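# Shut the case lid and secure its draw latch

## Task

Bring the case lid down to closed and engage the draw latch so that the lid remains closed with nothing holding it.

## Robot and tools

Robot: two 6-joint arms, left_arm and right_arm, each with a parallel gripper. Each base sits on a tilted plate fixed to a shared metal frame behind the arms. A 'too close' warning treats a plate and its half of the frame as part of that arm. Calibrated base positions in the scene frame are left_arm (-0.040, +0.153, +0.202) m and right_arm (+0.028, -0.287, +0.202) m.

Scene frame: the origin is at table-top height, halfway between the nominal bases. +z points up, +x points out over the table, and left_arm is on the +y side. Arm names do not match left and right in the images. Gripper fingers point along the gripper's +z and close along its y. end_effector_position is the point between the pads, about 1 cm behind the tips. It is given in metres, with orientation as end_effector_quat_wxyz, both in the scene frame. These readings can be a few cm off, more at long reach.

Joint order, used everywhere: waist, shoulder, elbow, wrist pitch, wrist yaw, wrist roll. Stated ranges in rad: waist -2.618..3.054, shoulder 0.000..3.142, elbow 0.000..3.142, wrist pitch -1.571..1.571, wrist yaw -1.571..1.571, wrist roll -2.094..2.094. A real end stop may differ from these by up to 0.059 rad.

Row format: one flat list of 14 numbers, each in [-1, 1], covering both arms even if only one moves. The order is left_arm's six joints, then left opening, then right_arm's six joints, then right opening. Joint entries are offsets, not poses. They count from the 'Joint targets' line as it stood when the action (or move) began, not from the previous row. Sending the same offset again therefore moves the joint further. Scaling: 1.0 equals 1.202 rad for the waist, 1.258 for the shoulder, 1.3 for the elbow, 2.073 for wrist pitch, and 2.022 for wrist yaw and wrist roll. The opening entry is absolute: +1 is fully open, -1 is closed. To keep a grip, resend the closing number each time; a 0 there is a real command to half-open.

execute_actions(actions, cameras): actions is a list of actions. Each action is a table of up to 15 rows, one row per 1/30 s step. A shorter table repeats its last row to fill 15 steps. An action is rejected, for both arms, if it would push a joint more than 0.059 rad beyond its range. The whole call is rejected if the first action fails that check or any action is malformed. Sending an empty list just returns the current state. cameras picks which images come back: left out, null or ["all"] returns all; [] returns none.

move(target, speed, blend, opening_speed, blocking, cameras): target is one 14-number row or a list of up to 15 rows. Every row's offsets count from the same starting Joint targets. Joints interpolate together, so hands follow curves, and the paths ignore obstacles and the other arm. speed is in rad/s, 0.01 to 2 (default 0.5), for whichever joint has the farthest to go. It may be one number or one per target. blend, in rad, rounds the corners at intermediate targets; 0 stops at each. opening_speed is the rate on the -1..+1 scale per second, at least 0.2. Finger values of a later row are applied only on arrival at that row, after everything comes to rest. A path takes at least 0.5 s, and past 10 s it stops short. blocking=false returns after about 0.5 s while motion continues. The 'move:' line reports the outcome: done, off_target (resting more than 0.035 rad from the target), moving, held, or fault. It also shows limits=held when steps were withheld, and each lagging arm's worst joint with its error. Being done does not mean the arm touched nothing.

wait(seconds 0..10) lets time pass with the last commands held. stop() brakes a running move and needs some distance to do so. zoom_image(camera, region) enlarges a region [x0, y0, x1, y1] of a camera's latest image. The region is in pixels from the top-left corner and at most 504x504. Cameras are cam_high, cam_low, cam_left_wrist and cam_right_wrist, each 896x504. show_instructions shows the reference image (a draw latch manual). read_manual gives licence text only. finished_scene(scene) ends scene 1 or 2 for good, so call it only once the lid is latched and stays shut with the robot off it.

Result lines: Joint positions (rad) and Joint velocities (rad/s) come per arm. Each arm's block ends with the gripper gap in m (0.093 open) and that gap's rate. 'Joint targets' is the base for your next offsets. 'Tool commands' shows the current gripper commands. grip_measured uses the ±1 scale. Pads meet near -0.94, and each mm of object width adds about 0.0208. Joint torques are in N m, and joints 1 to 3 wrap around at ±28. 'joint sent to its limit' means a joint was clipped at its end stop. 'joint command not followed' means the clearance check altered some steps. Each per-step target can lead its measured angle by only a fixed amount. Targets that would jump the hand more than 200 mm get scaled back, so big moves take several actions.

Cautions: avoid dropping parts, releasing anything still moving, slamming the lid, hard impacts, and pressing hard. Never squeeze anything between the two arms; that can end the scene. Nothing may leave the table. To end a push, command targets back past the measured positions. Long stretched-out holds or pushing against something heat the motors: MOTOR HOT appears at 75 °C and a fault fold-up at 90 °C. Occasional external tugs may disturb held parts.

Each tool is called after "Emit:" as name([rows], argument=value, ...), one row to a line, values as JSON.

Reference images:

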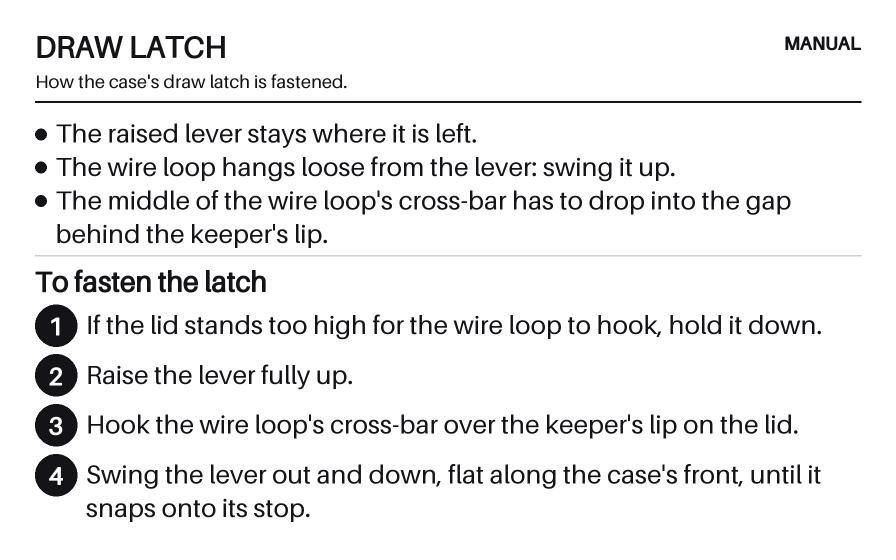

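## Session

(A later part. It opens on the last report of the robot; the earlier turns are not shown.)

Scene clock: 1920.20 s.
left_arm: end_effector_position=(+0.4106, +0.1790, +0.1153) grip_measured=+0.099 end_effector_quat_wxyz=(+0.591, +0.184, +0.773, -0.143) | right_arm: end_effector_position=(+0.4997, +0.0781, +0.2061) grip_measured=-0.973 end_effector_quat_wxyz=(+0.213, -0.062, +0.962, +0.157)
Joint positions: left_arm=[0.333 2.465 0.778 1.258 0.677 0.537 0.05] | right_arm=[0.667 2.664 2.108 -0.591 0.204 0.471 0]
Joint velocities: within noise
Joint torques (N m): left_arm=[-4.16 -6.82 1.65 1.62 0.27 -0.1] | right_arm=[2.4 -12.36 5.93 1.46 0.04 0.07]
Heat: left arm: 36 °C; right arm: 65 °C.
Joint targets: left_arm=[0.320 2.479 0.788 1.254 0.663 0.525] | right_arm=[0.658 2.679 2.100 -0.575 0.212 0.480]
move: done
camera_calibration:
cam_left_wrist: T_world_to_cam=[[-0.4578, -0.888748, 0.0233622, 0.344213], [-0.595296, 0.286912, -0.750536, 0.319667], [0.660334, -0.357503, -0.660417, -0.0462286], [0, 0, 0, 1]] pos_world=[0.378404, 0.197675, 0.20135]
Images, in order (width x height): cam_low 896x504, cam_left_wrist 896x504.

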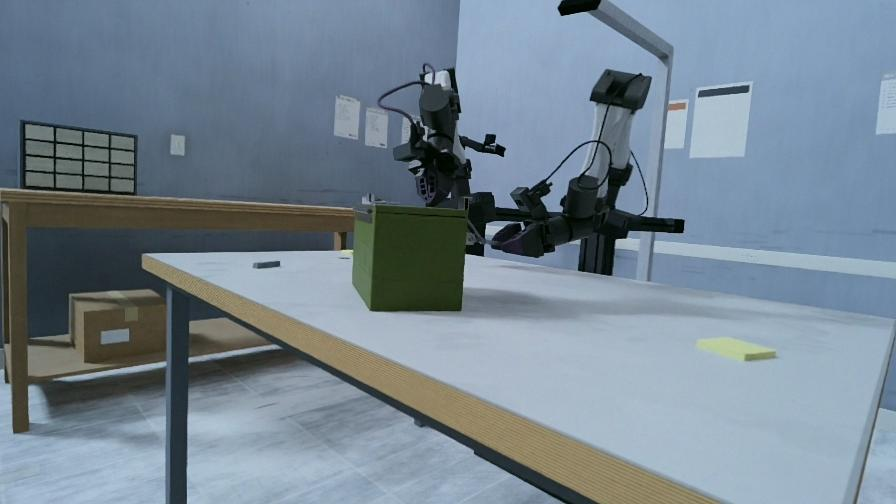

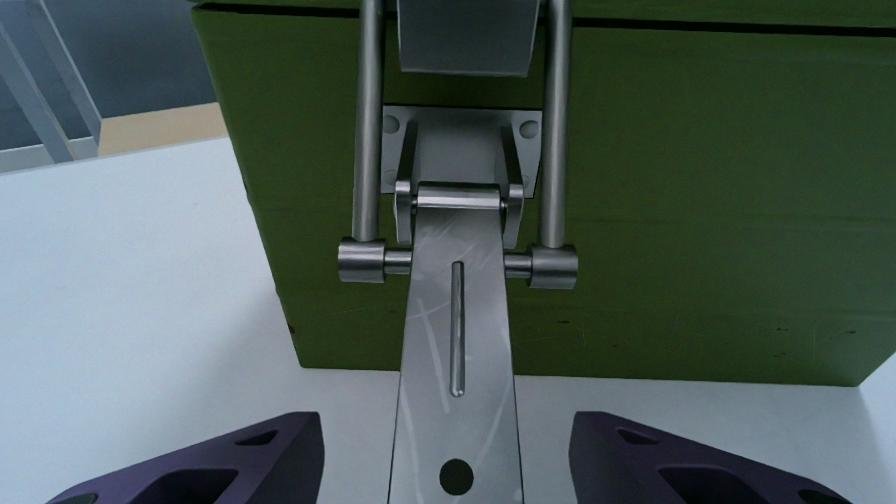

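Emit:
move([
  [0,0,0,0,0,0,-0.8,-0.005,0.0103,-0.0269,0.0232,0,0,-1],
  [0,0,0,0,0,0,-0.8,-0.005,0.0962,-0.0808,-0.0748,0,0,-1],
], speed=[0.1,0.15], opening_speed=0.8, cameras=["cam_left_wrist","cam_low","cam_high"])

Emit:
zoom_image(camera="cam_low", region=[400, 160, 560, 260])

Scene clock: 1932.93 s.
left_arm: end_effector_position=(+0.4102, +0.1776, +0.1147) grip_measured=-0.645 end_effector_quat_wxyz=(+0.589, +0.184, +0.774, -0.145) | right_arm: end_effector_position=(+0.4967, +0.0774, +0.1974) grip_measured=-0.973 end_effector_quat_wxyz=(+0.213, -0.062, +0.963, +0.151)
Joint positions: left_arm=[0.33 2.465 0.778 1.252 0.677 0.536 0.014] | right_arm=[0.669 2.667 2.078 -0.565 0.215 0.471 0]
Joint velocities: within noise
Joint torques (N m): left_arm=[-3.95 -6.82 1.63 1.65 0.27 -0.1] | right_arm=[1.81 -1.55 -0.27 -0.25 -0.1 0.07]
Heat: left arm: 36 °C; right arm: 65 °C.
Joint targets: left_arm=[0.320 2.479 0.788 1.254 0.663 0.525] | right_arm=[0.652 2.800 1.995 -0.730 0.212 0.479]
move: off_target (right_arm); right_arm: the wrist pitch is farthest, 0.165 rad from its target
camera_calibration:
cam_left_wrist: T_world_to_cam=[[-0.460432, -0.88725, 0.028099, 0.343087], [-0.598027, 0.286638, -0.748467, 0.32029], [0.656023, -0.361422, -0.662577, -0.0441989], [0, 0, 0, 1]] pos_world=[0.378506, 0.196622, 0.200801]
Images, in order (width x height): cam_high 896x504, cam_low 896x504, cam_left_wrist 896x504.

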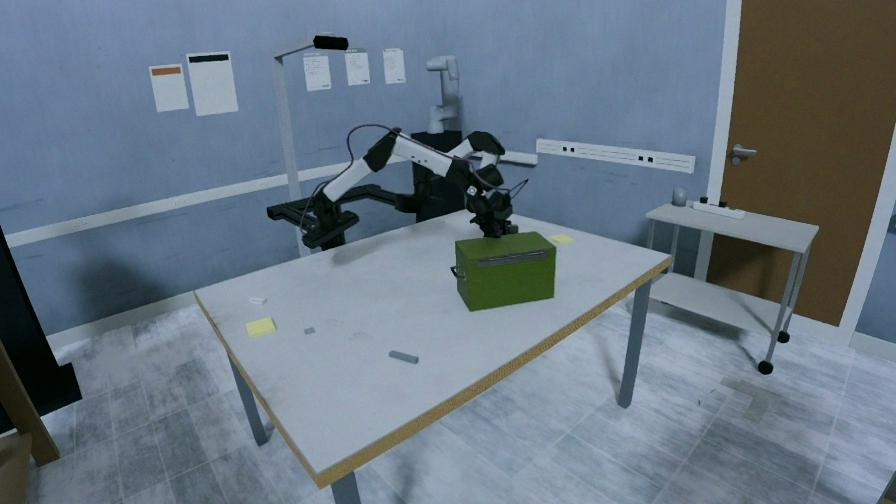

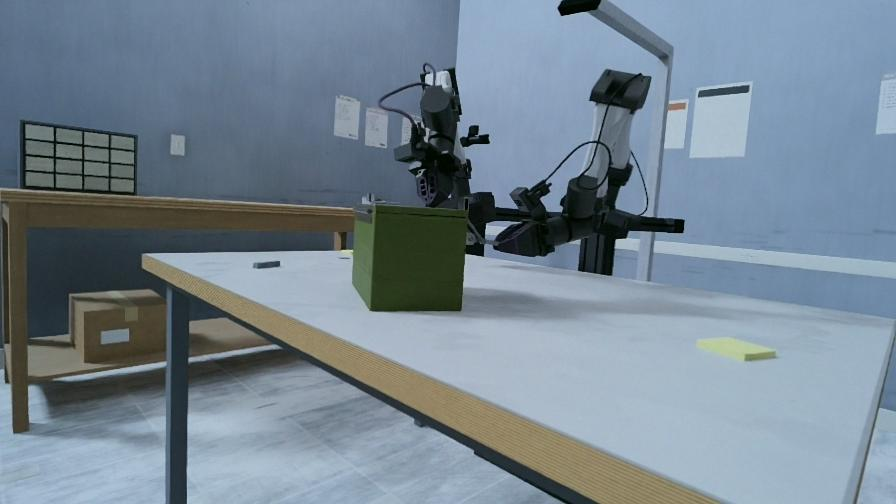

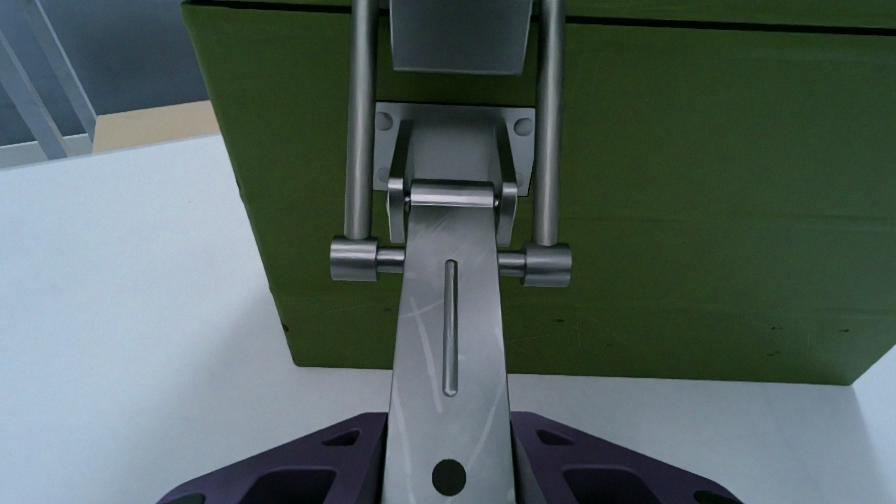

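Scaled by 3.150 from the camera's 896x504 image, which has a finer 1280x720 frame.

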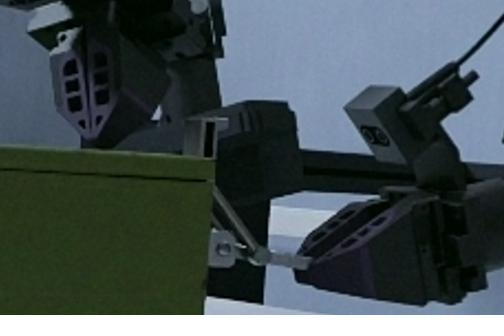

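Emit:
move([
  [-0.0058,0.0930,0.0215,-0.0699,0.0015,0,-0.8,0,0,0,0,0,0,-1],
], speed=0.12, cameras=["cam_left_wrist","cam_low"])

Emit:
zoom_image(camera="cam_low", region=[400, 160, 560, 260])

Scene clock: 2015.03 s.
left_arm: end_effector_position=(+0.4122, +0.1728, +0.0945) grip_measured=-0.645 end_effector_quat_wxyz=(+0.583, +0.184, +0.776, -0.152) | right_arm: end_effector_position=(+0.4962, +0.0773, +0.1964) grip_measured=-0.973 end_effector_quat_wxyz=(+0.212, -0.063, +0.964, +0.150)
Joint positions: left_arm=[0.331 2.544 0.827 1.265 0.683 0.536 0.014] | right_arm=[0.67 2.668 2.078 -0.566 0.216 0.471 0]
Joint velocities: within noise
Joint torques (N m): left_arm=[-4.71 -3.63 -0.27 0.11 0.24 -0.09] | right_arm=[1.5 -1.83 -0.13 -0.27 -0.1 0.09]
Heat: left arm: 37 °C; right arm: 49 °C.
Joint targets: left_arm=[0.313 2.596 0.817 1.109 0.666 0.525] | right_arm=[0.653 2.799 1.995 -0.730 0.212 0.479]
move: off_target (left_arm, right_arm); left_arm: the wrist pitch is farthest, 0.156 rad from its target; right_arm: the wrist pitch is farthest, 0.164 rad from its target
camera_calibration:
cam_left_wrist: T_world_to_cam=[[-0.467233, -0.883137, 0.0419892, 0.341112], [-0.606224, 0.285436, -0.742306, 0.310787], [0.643573, -0.372285, -0.668744, -0.0530671], [0, 0, 0, 1]] pos_world=[0.381938, 0.192782, 0.180888]
Images, in order (width x height): cam_low 896x504, cam_left_wrist 896x504.

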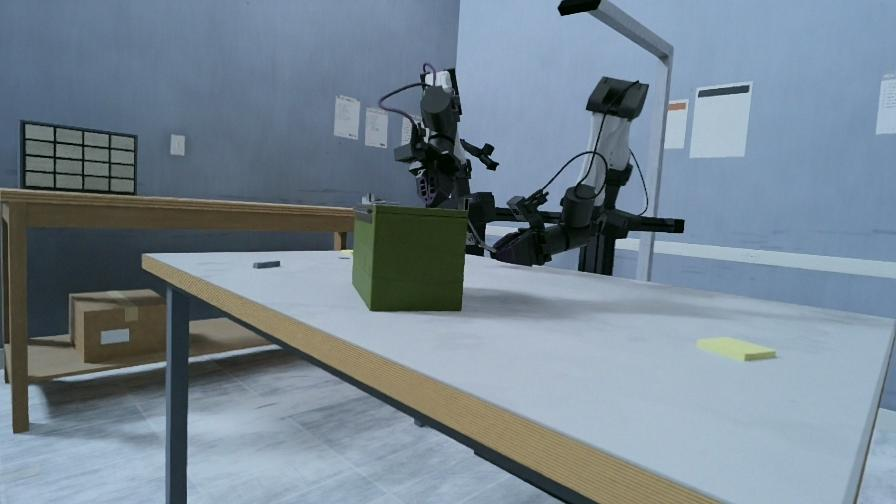

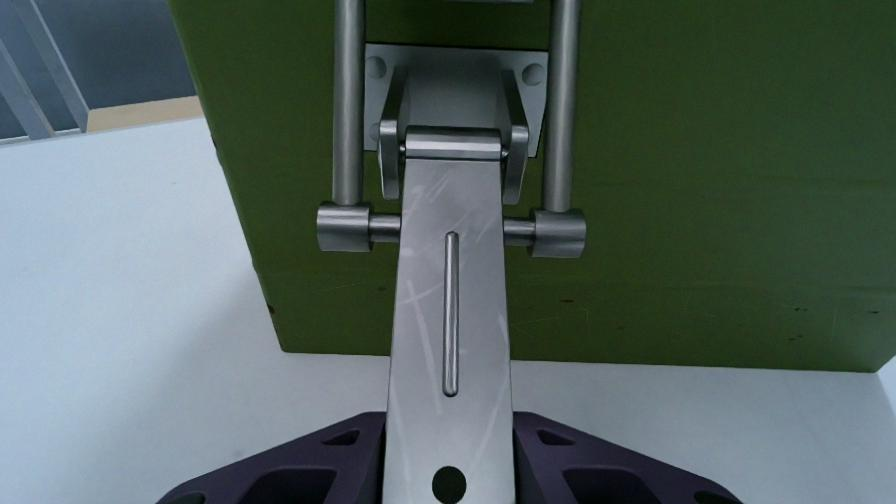

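Scaled by 3.150 from the camera's 896x504 image, which has a finer 1280x720 frame.

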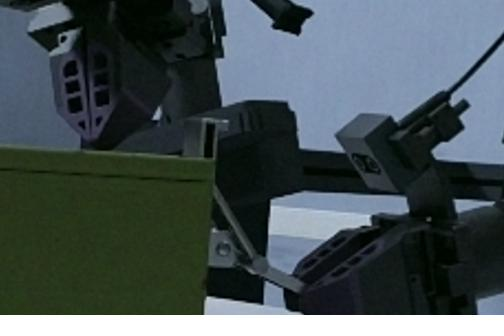

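Emit:
move([
  [-0.0075,0.0326,0.04,0.0241,0.0158,-0.0005,-0.8,0,0,0,0,0,0,-1],
  [-0.0183,0.062,0.0831,0.0425,0.0292,-0.0025,-0.8,0,0,0,0,0,0,-1],
], speed=0.12, blend=0.01, cameras=["cam_left_wrist","cam_low"])

Emit:
zoom_image(camera="cam_low", region=[400, 160, 560, 260])

Scene clock: 2023.80 s.
left_arm: end_effector_position=(+0.4214, +0.1694, +0.0814) grip_measured=-0.645 end_effector_quat_wxyz=(+0.598, +0.193, +0.763, -0.156) | right_arm: end_effector_position=(+0.4959, +0.0773, +0.1953) grip_measured=-0.973 end_effector_quat_wxyz=(+0.212, -0.063, +0.964, +0.149)
Joint positions: left_arm=[0.333 2.633 0.906 1.305 0.717 0.536 0.014] | right_arm=[0.67 2.67 2.078 -0.566 0.217 0.471 0]
Joint velocities: within noise
Joint torques (N m): left_arm=[-7.34 -4.83 2.1 0.57 0.52 -0.15] | right_arm=[1.61 -1.87 -0.27 -0.18 -0.1 0.06]
Heat: left arm: 36 °C; right arm: 48 °C.
Joint targets: left_arm=[0.291 2.673 0.924 1.198 0.725 0.520] | right_arm=[0.653 2.800 1.995 -0.730 0.212 0.480]
move: off_target (left_arm, right_arm); left_arm: the wrist pitch is farthest, 0.108 rad from its target; right_arm: the wrist pitch is farthest, 0.164 rad from its target
camera_calibration:
cam_left_wrist: T_world_to_cam=[[-0.485281, -0.873918, 0.027753, 0.350159], [-0.571101, 0.292774, -0.766894, 0.293581], [0.662077, -0.388009, -0.641173, -0.0763633], [0, 0, 0, 1]] pos_world=[0.388148, 0.190427, 0.166466]
Images, in order (width x height): cam_low 896x504, cam_left_wrist 896x504.

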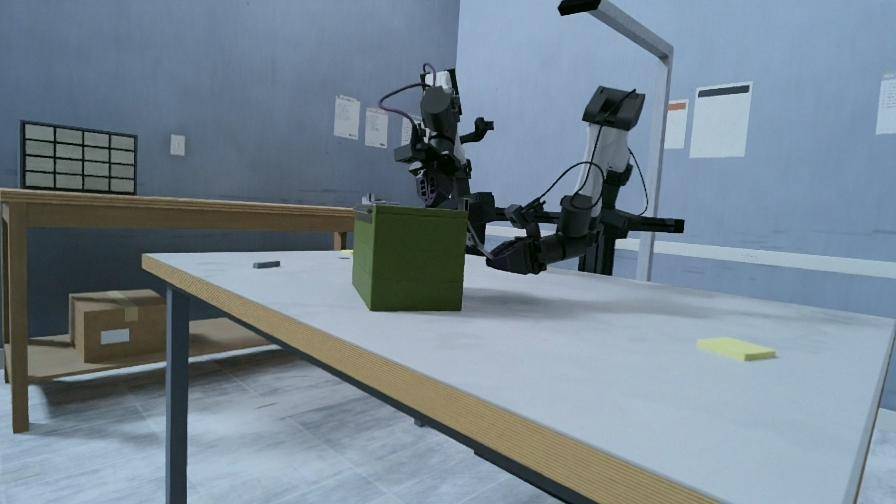

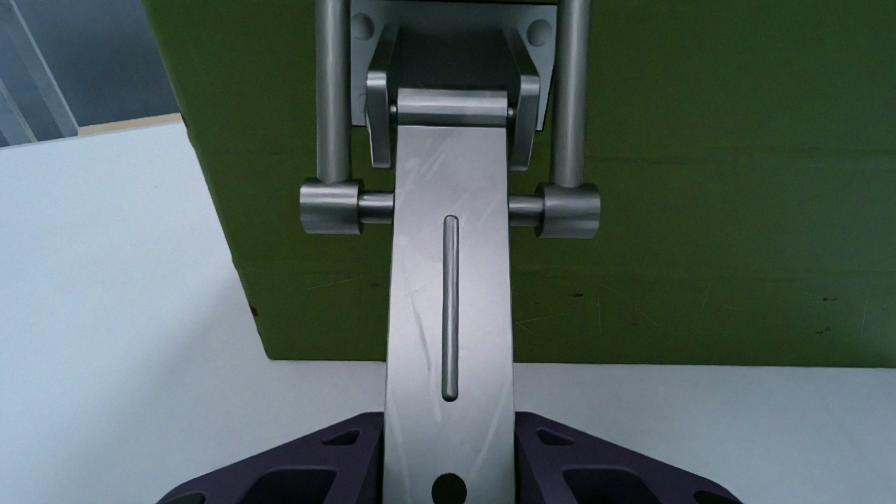

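Scaled by 3.150 from the camera's 896x504 image, which has a finer 1280x720 frame.

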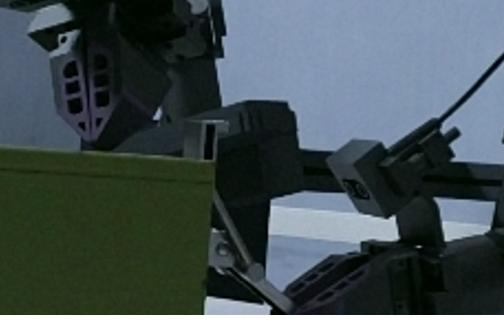

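Emit:
move([
  [-0.0183,0.0254,0.0469,0.0188,0.0094,-0.0035,-0.8,0,0,0,0,0,0,-1],
  [-0.0358,0.0461,0.0915,0.0376,0.0148,-0.0074,-0.8,0,0,0,0,0,0,-1],
], speed=0.12, blend=0.01, cameras=["cam_left_wrist","cam_low"])

Emit:
zoom_image(camera="cam_low", region=[400, 160, 560, 260])

Scene clock: 2029.43 s.
left_arm: end_effector_position=(+0.4364, +0.1651, +0.0728) grip_measured=-0.645 end_effector_quat_wxyz=(+0.612, +0.201, +0.746, -0.166) | right_arm: end_effector_position=(+0.5001, +0.0763, +0.1953) grip_measured=-0.973 end_effector_quat_wxyz=(+0.222, -0.059, +0.963, +0.144)
Joint positions: left_arm=[0.329 2.708 1.007 1.313 0.756 0.523 0.014] | right_arm=[0.67 2.673 2.078 -0.551 0.238 0.471 0]
Joint velocities: within noise
Joint torques (N m): left_arm=[-11.37 -6.63 3.66 1.27 0.41 -0.17] | right_arm=[1.69 -2.3 -0.2 -0.35 -0.35 0.05]
Heat: left arm: 36 °C; right arm: 48 °C.
Joint targets: left_arm=[0.248 2.732 1.043 1.276 0.755 0.505] | right_arm=[0.653 2.800 1.995 -0.730 0.212 0.480]
move: off_target (left_arm, right_arm); left_arm: the waist is farthest, 0.081 rad from its target; right_arm: the wrist pitch is farthest, 0.179 rad from its target
camera_calibration:
cam_left_wrist: T_world_to_cam=[[-0.509045, -0.860491, 0.0207071, 0.362562], [-0.531488, 0.29531, -0.793922, 0.281051], [0.677048, -0.415148, -0.607667, -0.0979209], [0, 0, 0, 1]] pos_world=[0.400233, 0.188333, 0.156122]
Images, in order (width x height): cam_low 896x504, cam_left_wrist 896x504.

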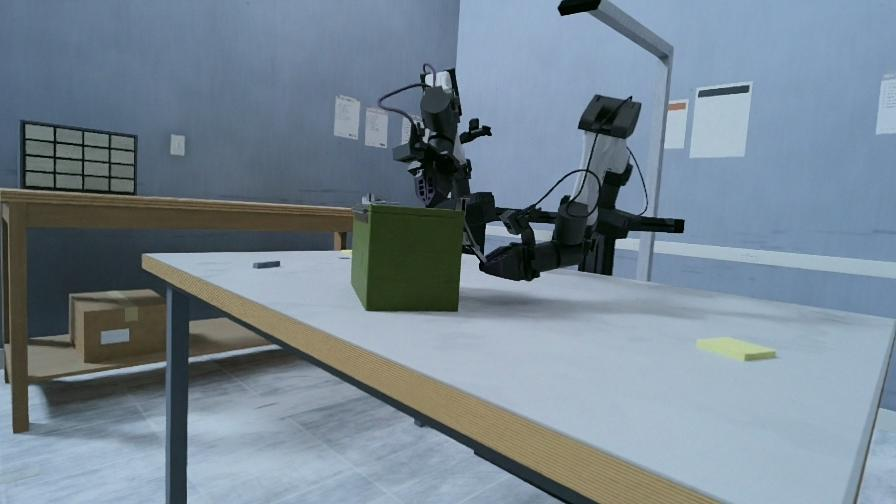

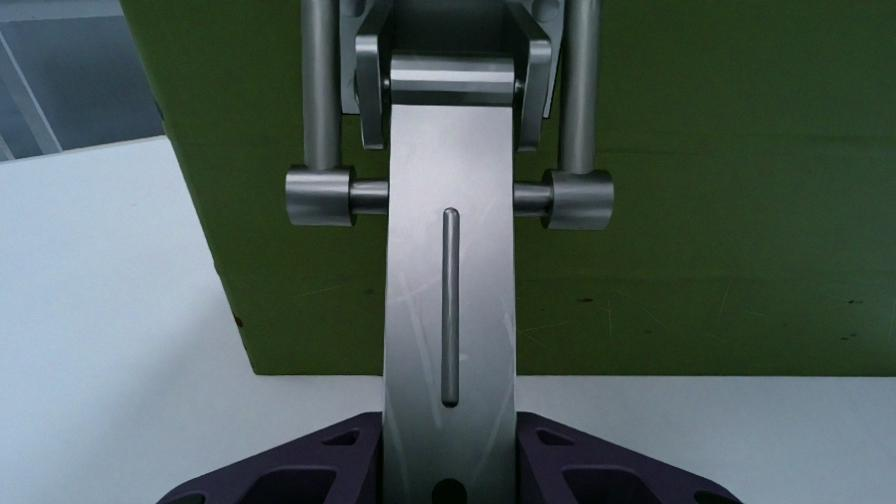

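Scaled by 3.150 from the camera's 896x504 image, which has a finer 1280x720 frame.

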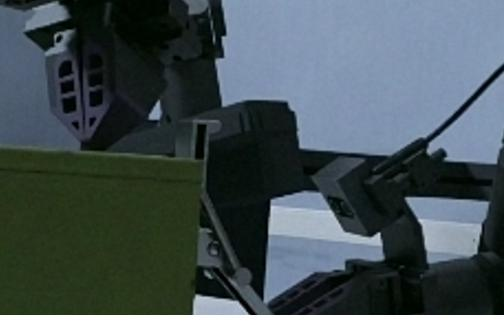

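Emit:
move([
  [0.015,0.045,-0.02,-0.08,-0.03,0,-0.8,0,0.03,-0.02,-0.04,0,0,-1],
], speed=0.15, cameras=["cam_left_wrist","cam_low"])

Emit:
zoom_image(camera="cam_low", region=[400, 160, 560, 260])

Scene clock: 2057.13 s.
left_arm: end_effector_position=(+0.4374, +0.1630, +0.0672) grip_measured=-0.645 end_effector_quat_wxyz=(+0.611, +0.199, +0.748, -0.167) | right_arm: end_effector_position=(+0.4981, +0.0761, +0.1894) grip_measured=-0.973 end_effector_quat_wxyz=(+0.217, -0.060, +0.964, +0.140)
Joint positions: left_arm=[0.326 2.729 1.024 1.315 0.752 0.519 0.014] | right_arm=[0.67 2.683 2.078 -0.553 0.239 0.471 0]
Joint velocities: within noise
Joint torques (N m): left_arm=[-9.25 -3.47 0.17 -0.36 -0.25 -0.12] | right_arm=[1.57 0.2 -2.33 -1.14 -0.3 0.11]
Heat: left arm: 37 °C; right arm: 46 °C.
Joint targets: left_arm=[0.266 2.788 1.017 1.110 0.695 0.505] | right_arm=[0.653 2.837 1.969 -0.813 0.212 0.480]
move: off_target (left_arm, right_arm); left_arm: the wrist pitch is farthest, 0.204 rad from its target; right_arm: the wrist pitch is farthest, 0.260 rad from its target
camera_calibration:
cam_left_wrist: T_world_to_cam=[[-0.508478, -0.860665, 0.0265623, 0.360837], [-0.536096, 0.292282, -0.791942, 0.280137], [0.673833, -0.416925, -0.610018, -0.101029], [0, 0, 0, 1]] pos_world=[0.401734, 0.186559, 0.150638]
Images, in order (width x height): cam_low 896x504, cam_left_wrist 896x504.

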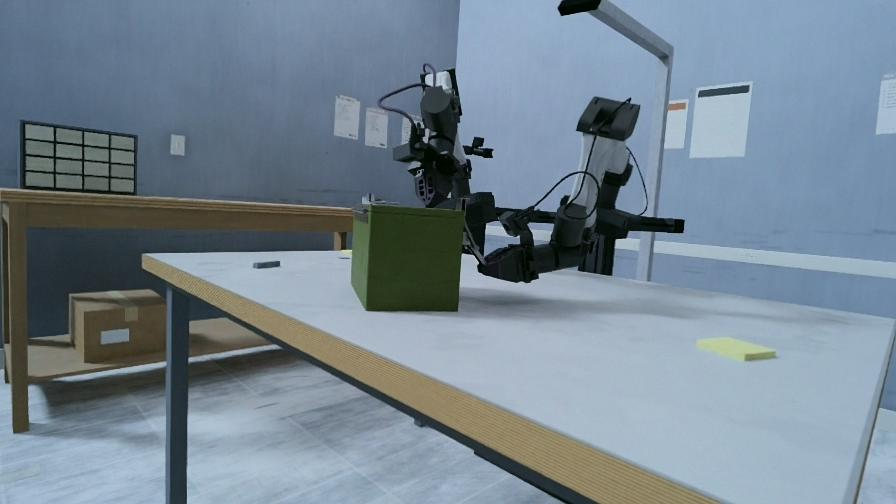

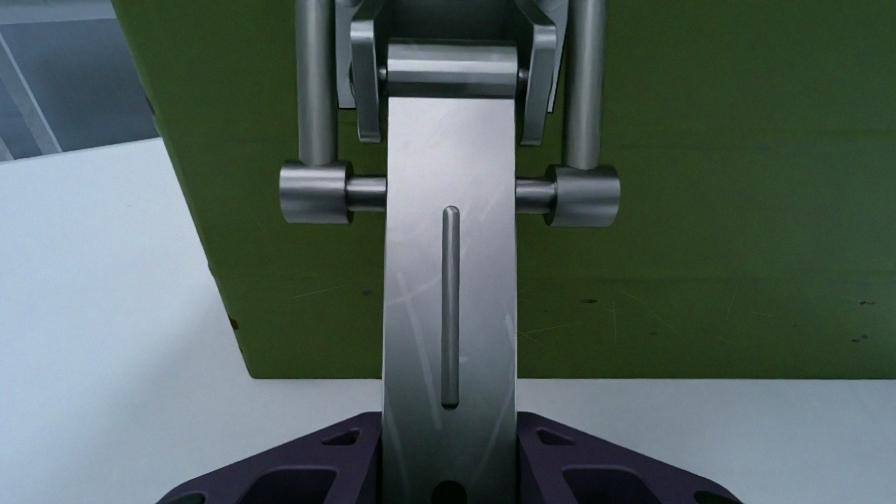

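Scaled by 3.150 from the camera's 896x504 image, which has a finer 1280x720 frame.

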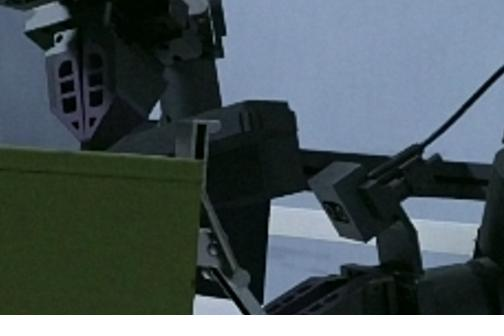

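Emit:
move([
  [-0.012,0.035,0.0,-0.05,-0.01,0,-0.8,0,0.0,-0.0,-0.0,0,0,-1],
], speed=0.15, cameras=["cam_left_wrist","cam_low"])

Emit:
zoom_image(camera="cam_low", region=[400, 160, 560, 260])

Scene clock: 2062.93 s.
left_arm: end_effector_position=(+0.4414, +0.1571, +0.0584) grip_measured=-0.645 end_effector_quat_wxyz=(+0.603, +0.197, +0.756, -0.162) | right_arm: end_effector_position=(+0.4981, +0.0761, +0.1894) grip_measured=-0.973 end_effector_quat_wxyz=(+0.217, -0.060, +0.964, +0.140)
Joint positions: left_arm=[0.305 2.752 1.047 1.302 0.713 0.519 0.014] | right_arm=[0.67 2.683 2.078 -0.553 0.239 0.471 0]
Joint velocities: within noise
Joint torques (N m): left_arm=[-8.75 -1.77 -1.66 -1.23 -0.04 -0.11] | right_arm=[1.51 0.31 -2.26 -1.16 -0.32 0.08]
Heat: left arm: 36 °C; right arm: 46 °C.
Joint targets: left_arm=[0.252 2.832 1.017 1.006 0.674 0.505] | right_arm=[0.653 2.837 1.969 -0.813 0.212 0.480]
move: off_target (left_arm, right_arm); left_arm: the wrist pitch is farthest, 0.296 rad from its target; right_arm: the wrist pitch is farthest, 0.260 rad from its target
camera_calibration:
cam_left_wrist: T_world_to_cam=[[-0.4992, -0.866052, 0.0274445, 0.354667], [-0.554896, 0.2952, -0.777784, 0.284047], [0.665499, -0.403499, -0.627933, -0.108924], [0, 0, 0, 1]] pos_world=[0.407156, 0.179359, 0.142796]
Images, in order (width x height): cam_low 896x504, cam_left_wrist 896x504.

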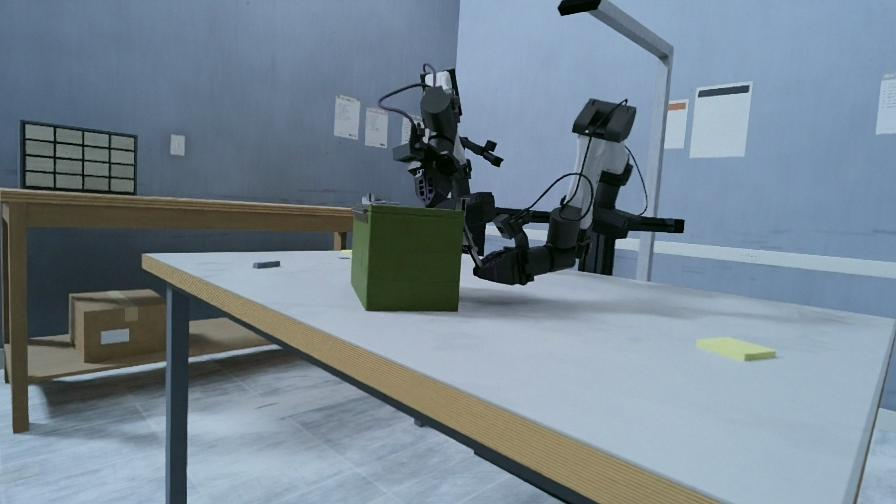

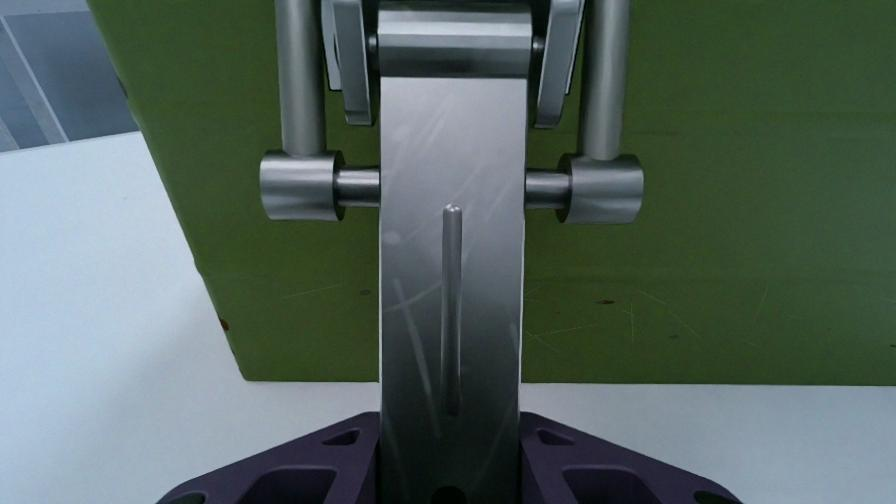

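Scaled by 3.150 from the camera's 896x504 image, which has a finer 1280x720 frame.

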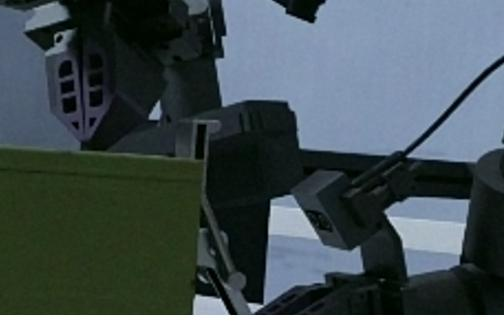

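Emit:
move([
  [-0.018,-0.005,0.0715,0.01,-0.0267,-0.004,-0.8,0,0.0,-0.0,-0.0,0,0,-1],
], speed=0.15, cameras=["cam_left_wrist","cam_low"])

Emit:
zoom_image(camera="cam_low", region=[400, 160, 560, 260])

Scene clock: 2070.87 s.
left_arm: end_effector_position=(+0.4629, +0.1464, +0.0494) grip_measured=-0.645 end_effector_quat_wxyz=(+0.588, +0.197, +0.769, -0.153) | right_arm: end_effector_position=(+0.4981, +0.0761, +0.1894) grip_measured=-0.973 end_effector_quat_wxyz=(+0.217, -0.060, +0.964, +0.140)
Joint positions: left_arm=[0.257 2.773 1.135 1.212 0.638 0.519 0.014] | right_arm=[0.67 2.683 2.078 -0.553 0.239 0.471 0]
Joint velocities: within noise
Joint torques (N m): left_arm=[-6.17 -4.62 -0.88 -0.12 0.2 -0.2] | right_arm=[1.58 0.21 -2.3 -1.13 -0.32 0.05]
Heat: left arm: 35 °C; right arm: 45 °C.
Joint targets: left_arm=[0.230 2.826 1.110 1.027 0.620 0.497] | right_arm=[0.653 2.837 1.969 -0.813 0.212 0.480]
move: off_target (left_arm, right_arm); left_arm: the wrist pitch is farthest, 0.185 rad from its target; right_arm: the wrist pitch is farthest, 0.260 rad from its target
camera_calibration:
cam_left_wrist: T_world_to_cam=[[-0.488894, -0.872003, 0.0243567, 0.352689], [-0.584956, 0.30699, -0.750722, 0.302971], [0.647155, -0.381271, -0.660169, -0.126418], [0, 0, 0, 1]] pos_world=[0.431464, 0.166338, 0.135399]
Images, in order (width x height): cam_low 896x504, cam_left_wrist 896x504.

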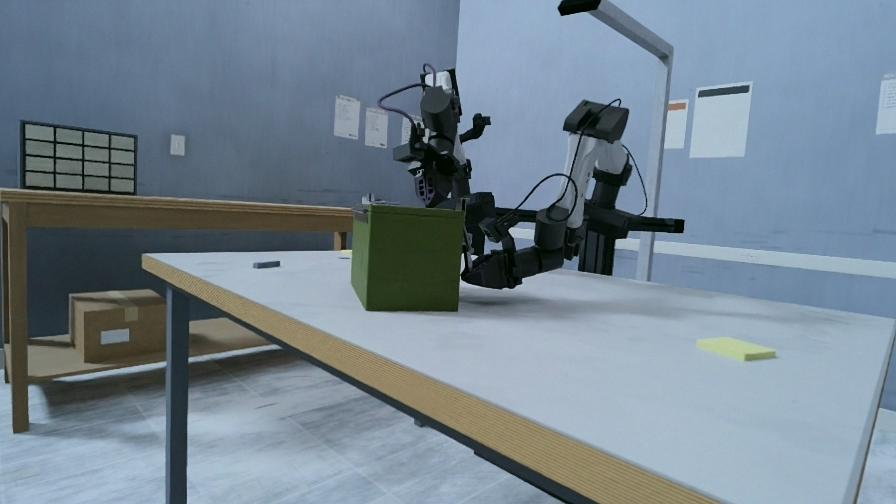

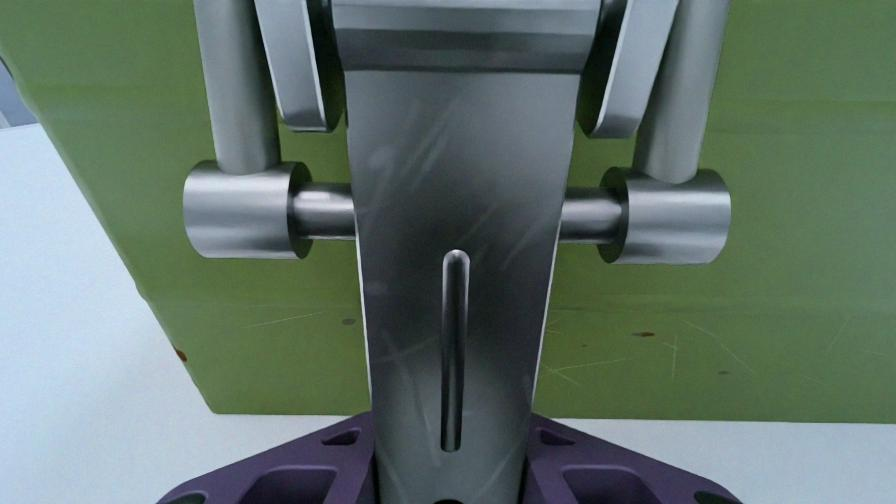

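Scaled by 3.150 from the camera's 896x504 image, which has a finer 1280x720 frame.

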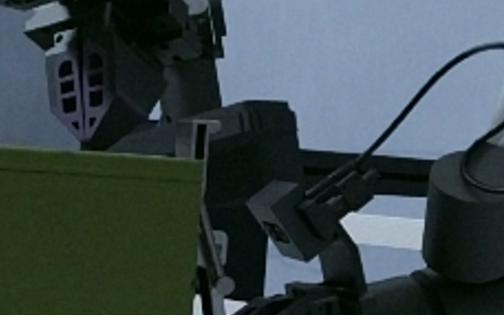

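Emit:
move([
  [-0.0166,-0.02,0.07,0.059,-0.03,-0.011,-0.8,0,0.0,-0.0,-0.0,0,0,-1],
], speed=0.15, cameras=["cam_left_wrist","cam_low"])

Emit:
zoom_image(camera="cam_low", region=[400, 160, 560, 260])

Scene clock: 2084.43 s.
left_arm: end_effector_position=(+0.4793, +0.1420, +0.0520) grip_measured=-0.645 end_effector_quat_wxyz=(+0.590, +0.195, +0.770, -0.144) | right_arm: end_effector_position=(+0.4981, +0.0761, +0.1894) grip_measured=-0.973 end_effector_quat_wxyz=(+0.217, -0.060, +0.964, +0.140)
Joint positions: left_arm=[0.228 2.781 1.188 1.185 0.594 0.506 0.014] | right_arm=[0.67 2.683 2.078 -0.553 0.239 0.471 0]
Joint velocities: within noise
Joint torques (N m): left_arm=[-5.35 -7.86 2.44 1.35 -0.01 -0.31] | right_arm=[1.4 0.23 -2.28 -1.15 -0.26 0.03]
Heat: left arm: 35 °C; right arm: 45 °C.
Joint targets: left_arm=[0.210 2.801 1.201 1.149 0.560 0.474] | right_arm=[0.653 2.837 1.969 -0.813 0.212 0.480]
move: off_target (left_arm, right_arm); left_arm: the wrist pitch is farthest, 0.036 rad from its target; right_arm: the wrist pitch is farthest, 0.260 rad from its target
camera_calibration:
cam_left_wrist: T_world_to_cam=[[-0.474752, -0.88004, 0.0118664, 0.351783], [-0.586067, 0.306048, -0.75024, 0.316534], [0.656609, -0.363133, -0.661059, -0.144066], [0, 0, 0, 1]] pos_world=[0.447115, 0.160393, 0.138066]
Images, in order (width x height): cam_low 896x504, cam_left_wrist 896x504.

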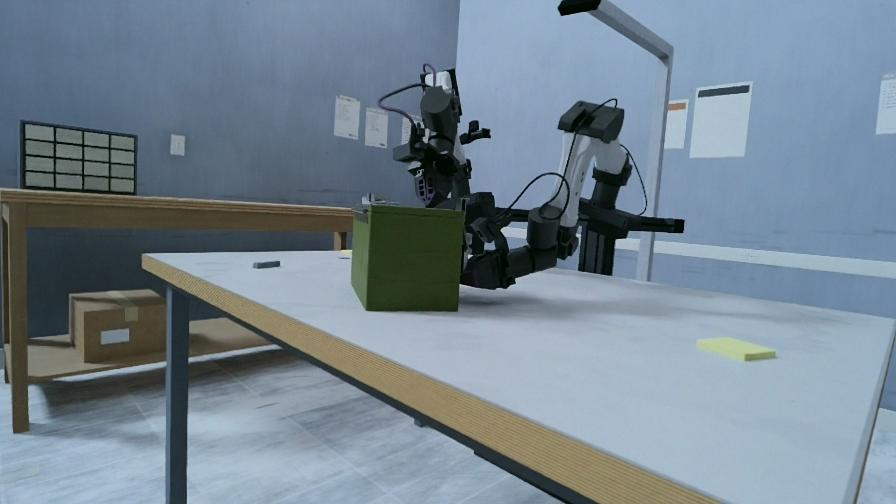

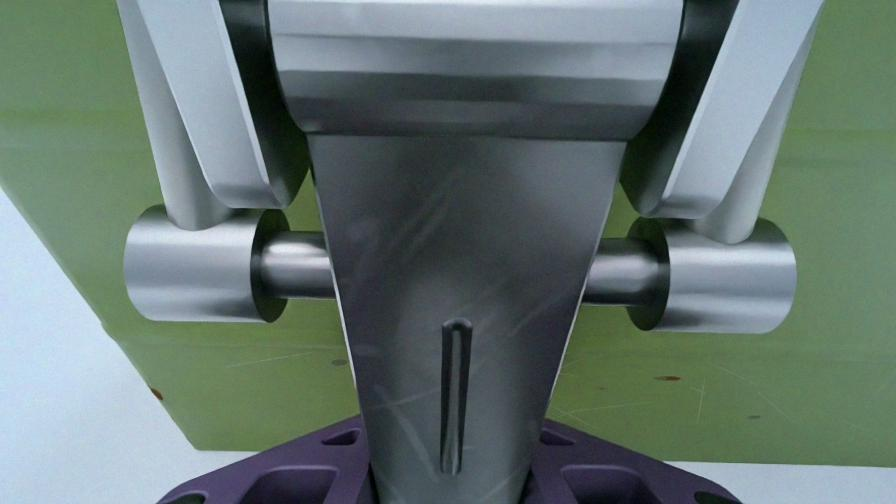

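Scaled by 3.150 from the camera's 896x504 image, which has a finer 1280x720 frame.

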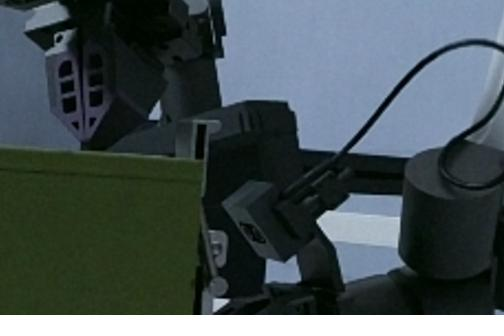

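Emit:
move([
  [0,0,0,0,0,0,0.0,0,-0.06,0.04,0.08,0,0,-1],
], speed=0.2, opening_speed=1.0, cameras=["cam_left_wrist"])

Scene clock: 2096.60 s.
left_arm: end_effector_position=(+0.4759, +0.1408, +0.0421) grip_measured=-0.002 end_effector_quat_wxyz=(+0.573, +0.181, +0.785, -0.151) | right_arm: end_effector_position=(+0.5019, +0.0769, +0.1978) grip_measured=-0.973 end_effector_quat_wxyz=(+0.226, -0.057, +0.961, +0.146)
Joint positions: left_arm=[0.226 2.787 1.189 1.152 0.573 0.486 0.045] | right_arm=[0.67 2.67 2.078 -0.543 0.239 0.471 0]
Joint velocities: within noise
Joint torques (N m): left_arm=[-5.18 -8.34 2.39 1.66 0.25 -0.1] | right_arm=[1.48 -5.48 2.06 0.35 -0.34 0.04]
Heat: left arm: 37 °C; right arm: 44 °C.
Joint targets: left_arm=[0.210 2.801 1.201 1.149 0.560 0.475] | right_arm=[0.653 2.762 2.021 -0.647 0.212 0.480]
move: off_target (right_arm); right_arm: the wrist pitch is farthest, 0.104 rad from its target
camera_calibration:
cam_left_wrist: T_world_to_cam=[[-0.462308, -0.885284, 0.0504349, 0.342394], [-0.62763, 0.286519, -0.72387, 0.328879], [0.62638, -0.366306, -0.68809, -0.132821], [0, 0, 0, 1]] pos_world=[0.447902, 0.160233, 0.129404]
Images, in order (width x height): cam_left_wrist 896x504.

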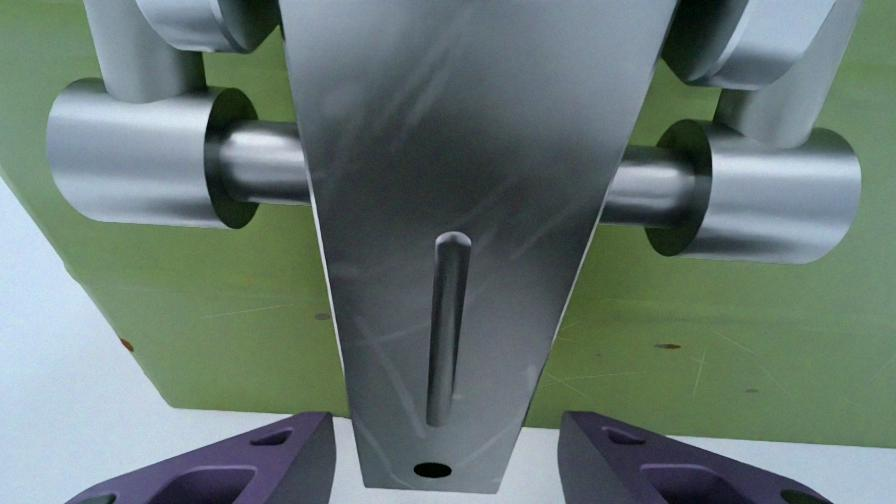

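Emit:
move([
  [0.1456,-0.1351,-0.2815,0.0965,0.0831,0.03,0.0,0,-0.1033,0.1077,-0.0145,0,0,-1],
], speed=0.35, cameras=["cam_left_wrist","cam_low"])

Emit:
zoom_image(camera="cam_low", region=[430, 190, 530, 290])

Scene clock: 2108.43 s.
left_arm: end_effector_position=(+0.3898, +0.1729, +0.0533) grip_measured=-0.002 end_effector_quat_wxyz=(+0.563, +0.161, +0.793, -0.170) | right_arm: end_effector_position=(+0.4966, +0.0677, +0.2035) grip_measured=-0.973 end_effector_quat_wxyz=(+0.197, -0.063, +0.969, +0.135)
Joint positions: left_arm=[0.377 2.676 0.839 1.322 0.708 0.523 0.045] | right_arm=[0.662 2.67 2.135 -0.663 0.223 0.471 0]
Joint velocities: within noise
Joint torques (N m): left_arm=[-2.06 -11.99 -0.42 1.84 0.69 0.14] | right_arm=[2.15 -17.11 8.49 1.06 -0.16 0.05]
Heat: left arm: 40 °C; right arm: 45 °C.
Joint targets: left_arm=[0.385 2.631 0.835 1.349 0.728 0.535] | right_arm=[0.652 2.632 2.161 -0.678 0.212 0.480]
move: off_target (left_arm, right_arm); left_arm: the shoulder is farthest, 0.045 rad from its target; right_arm: the shoulder is farthest, 0.038 rad from its target
camera_calibration:
cam_left_wrist: T_world_to_cam=[[-0.449169, -0.886778, 0.108961, 0.322479], [-0.657155, 0.245286, -0.712729, 0.291789], [0.605305, -0.39174, -0.692925, -0.0465557], [0, 0, 0, 1]] pos_world=[0.364779, 0.196158, 0.140569]
Images, in order (width x height): cam_low 896x504, cam_left_wrist 896x504.

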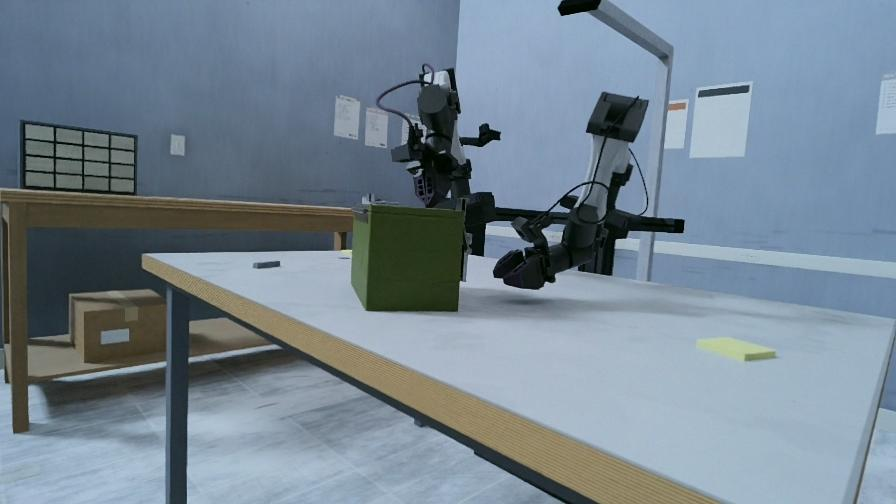

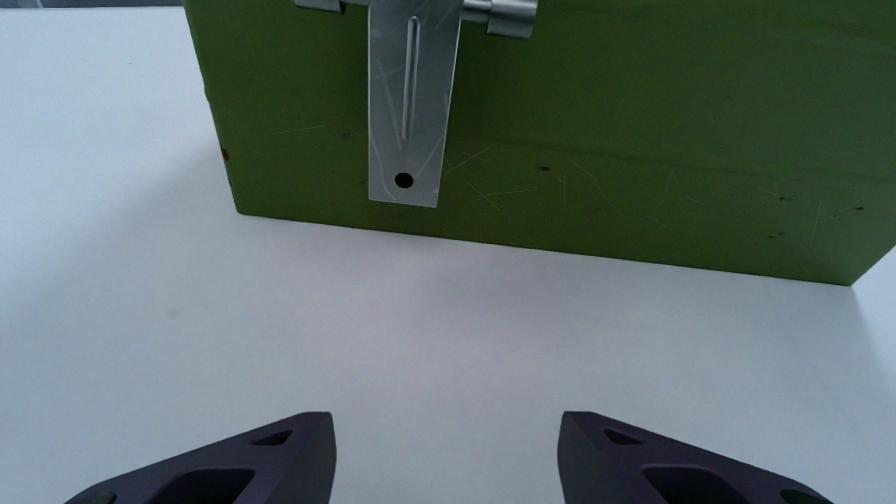

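Scaled by 5.040 from the camera's 896x504 image, which has a finer 1280x720 frame.

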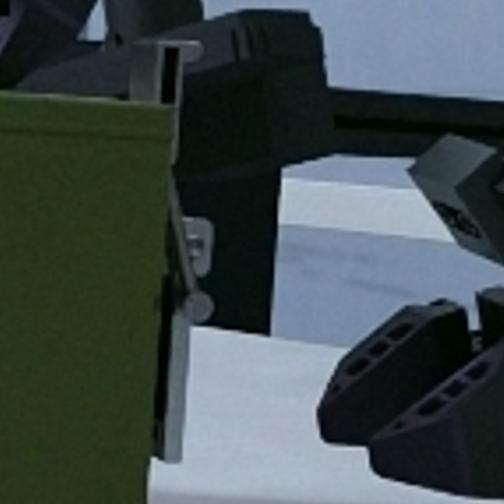

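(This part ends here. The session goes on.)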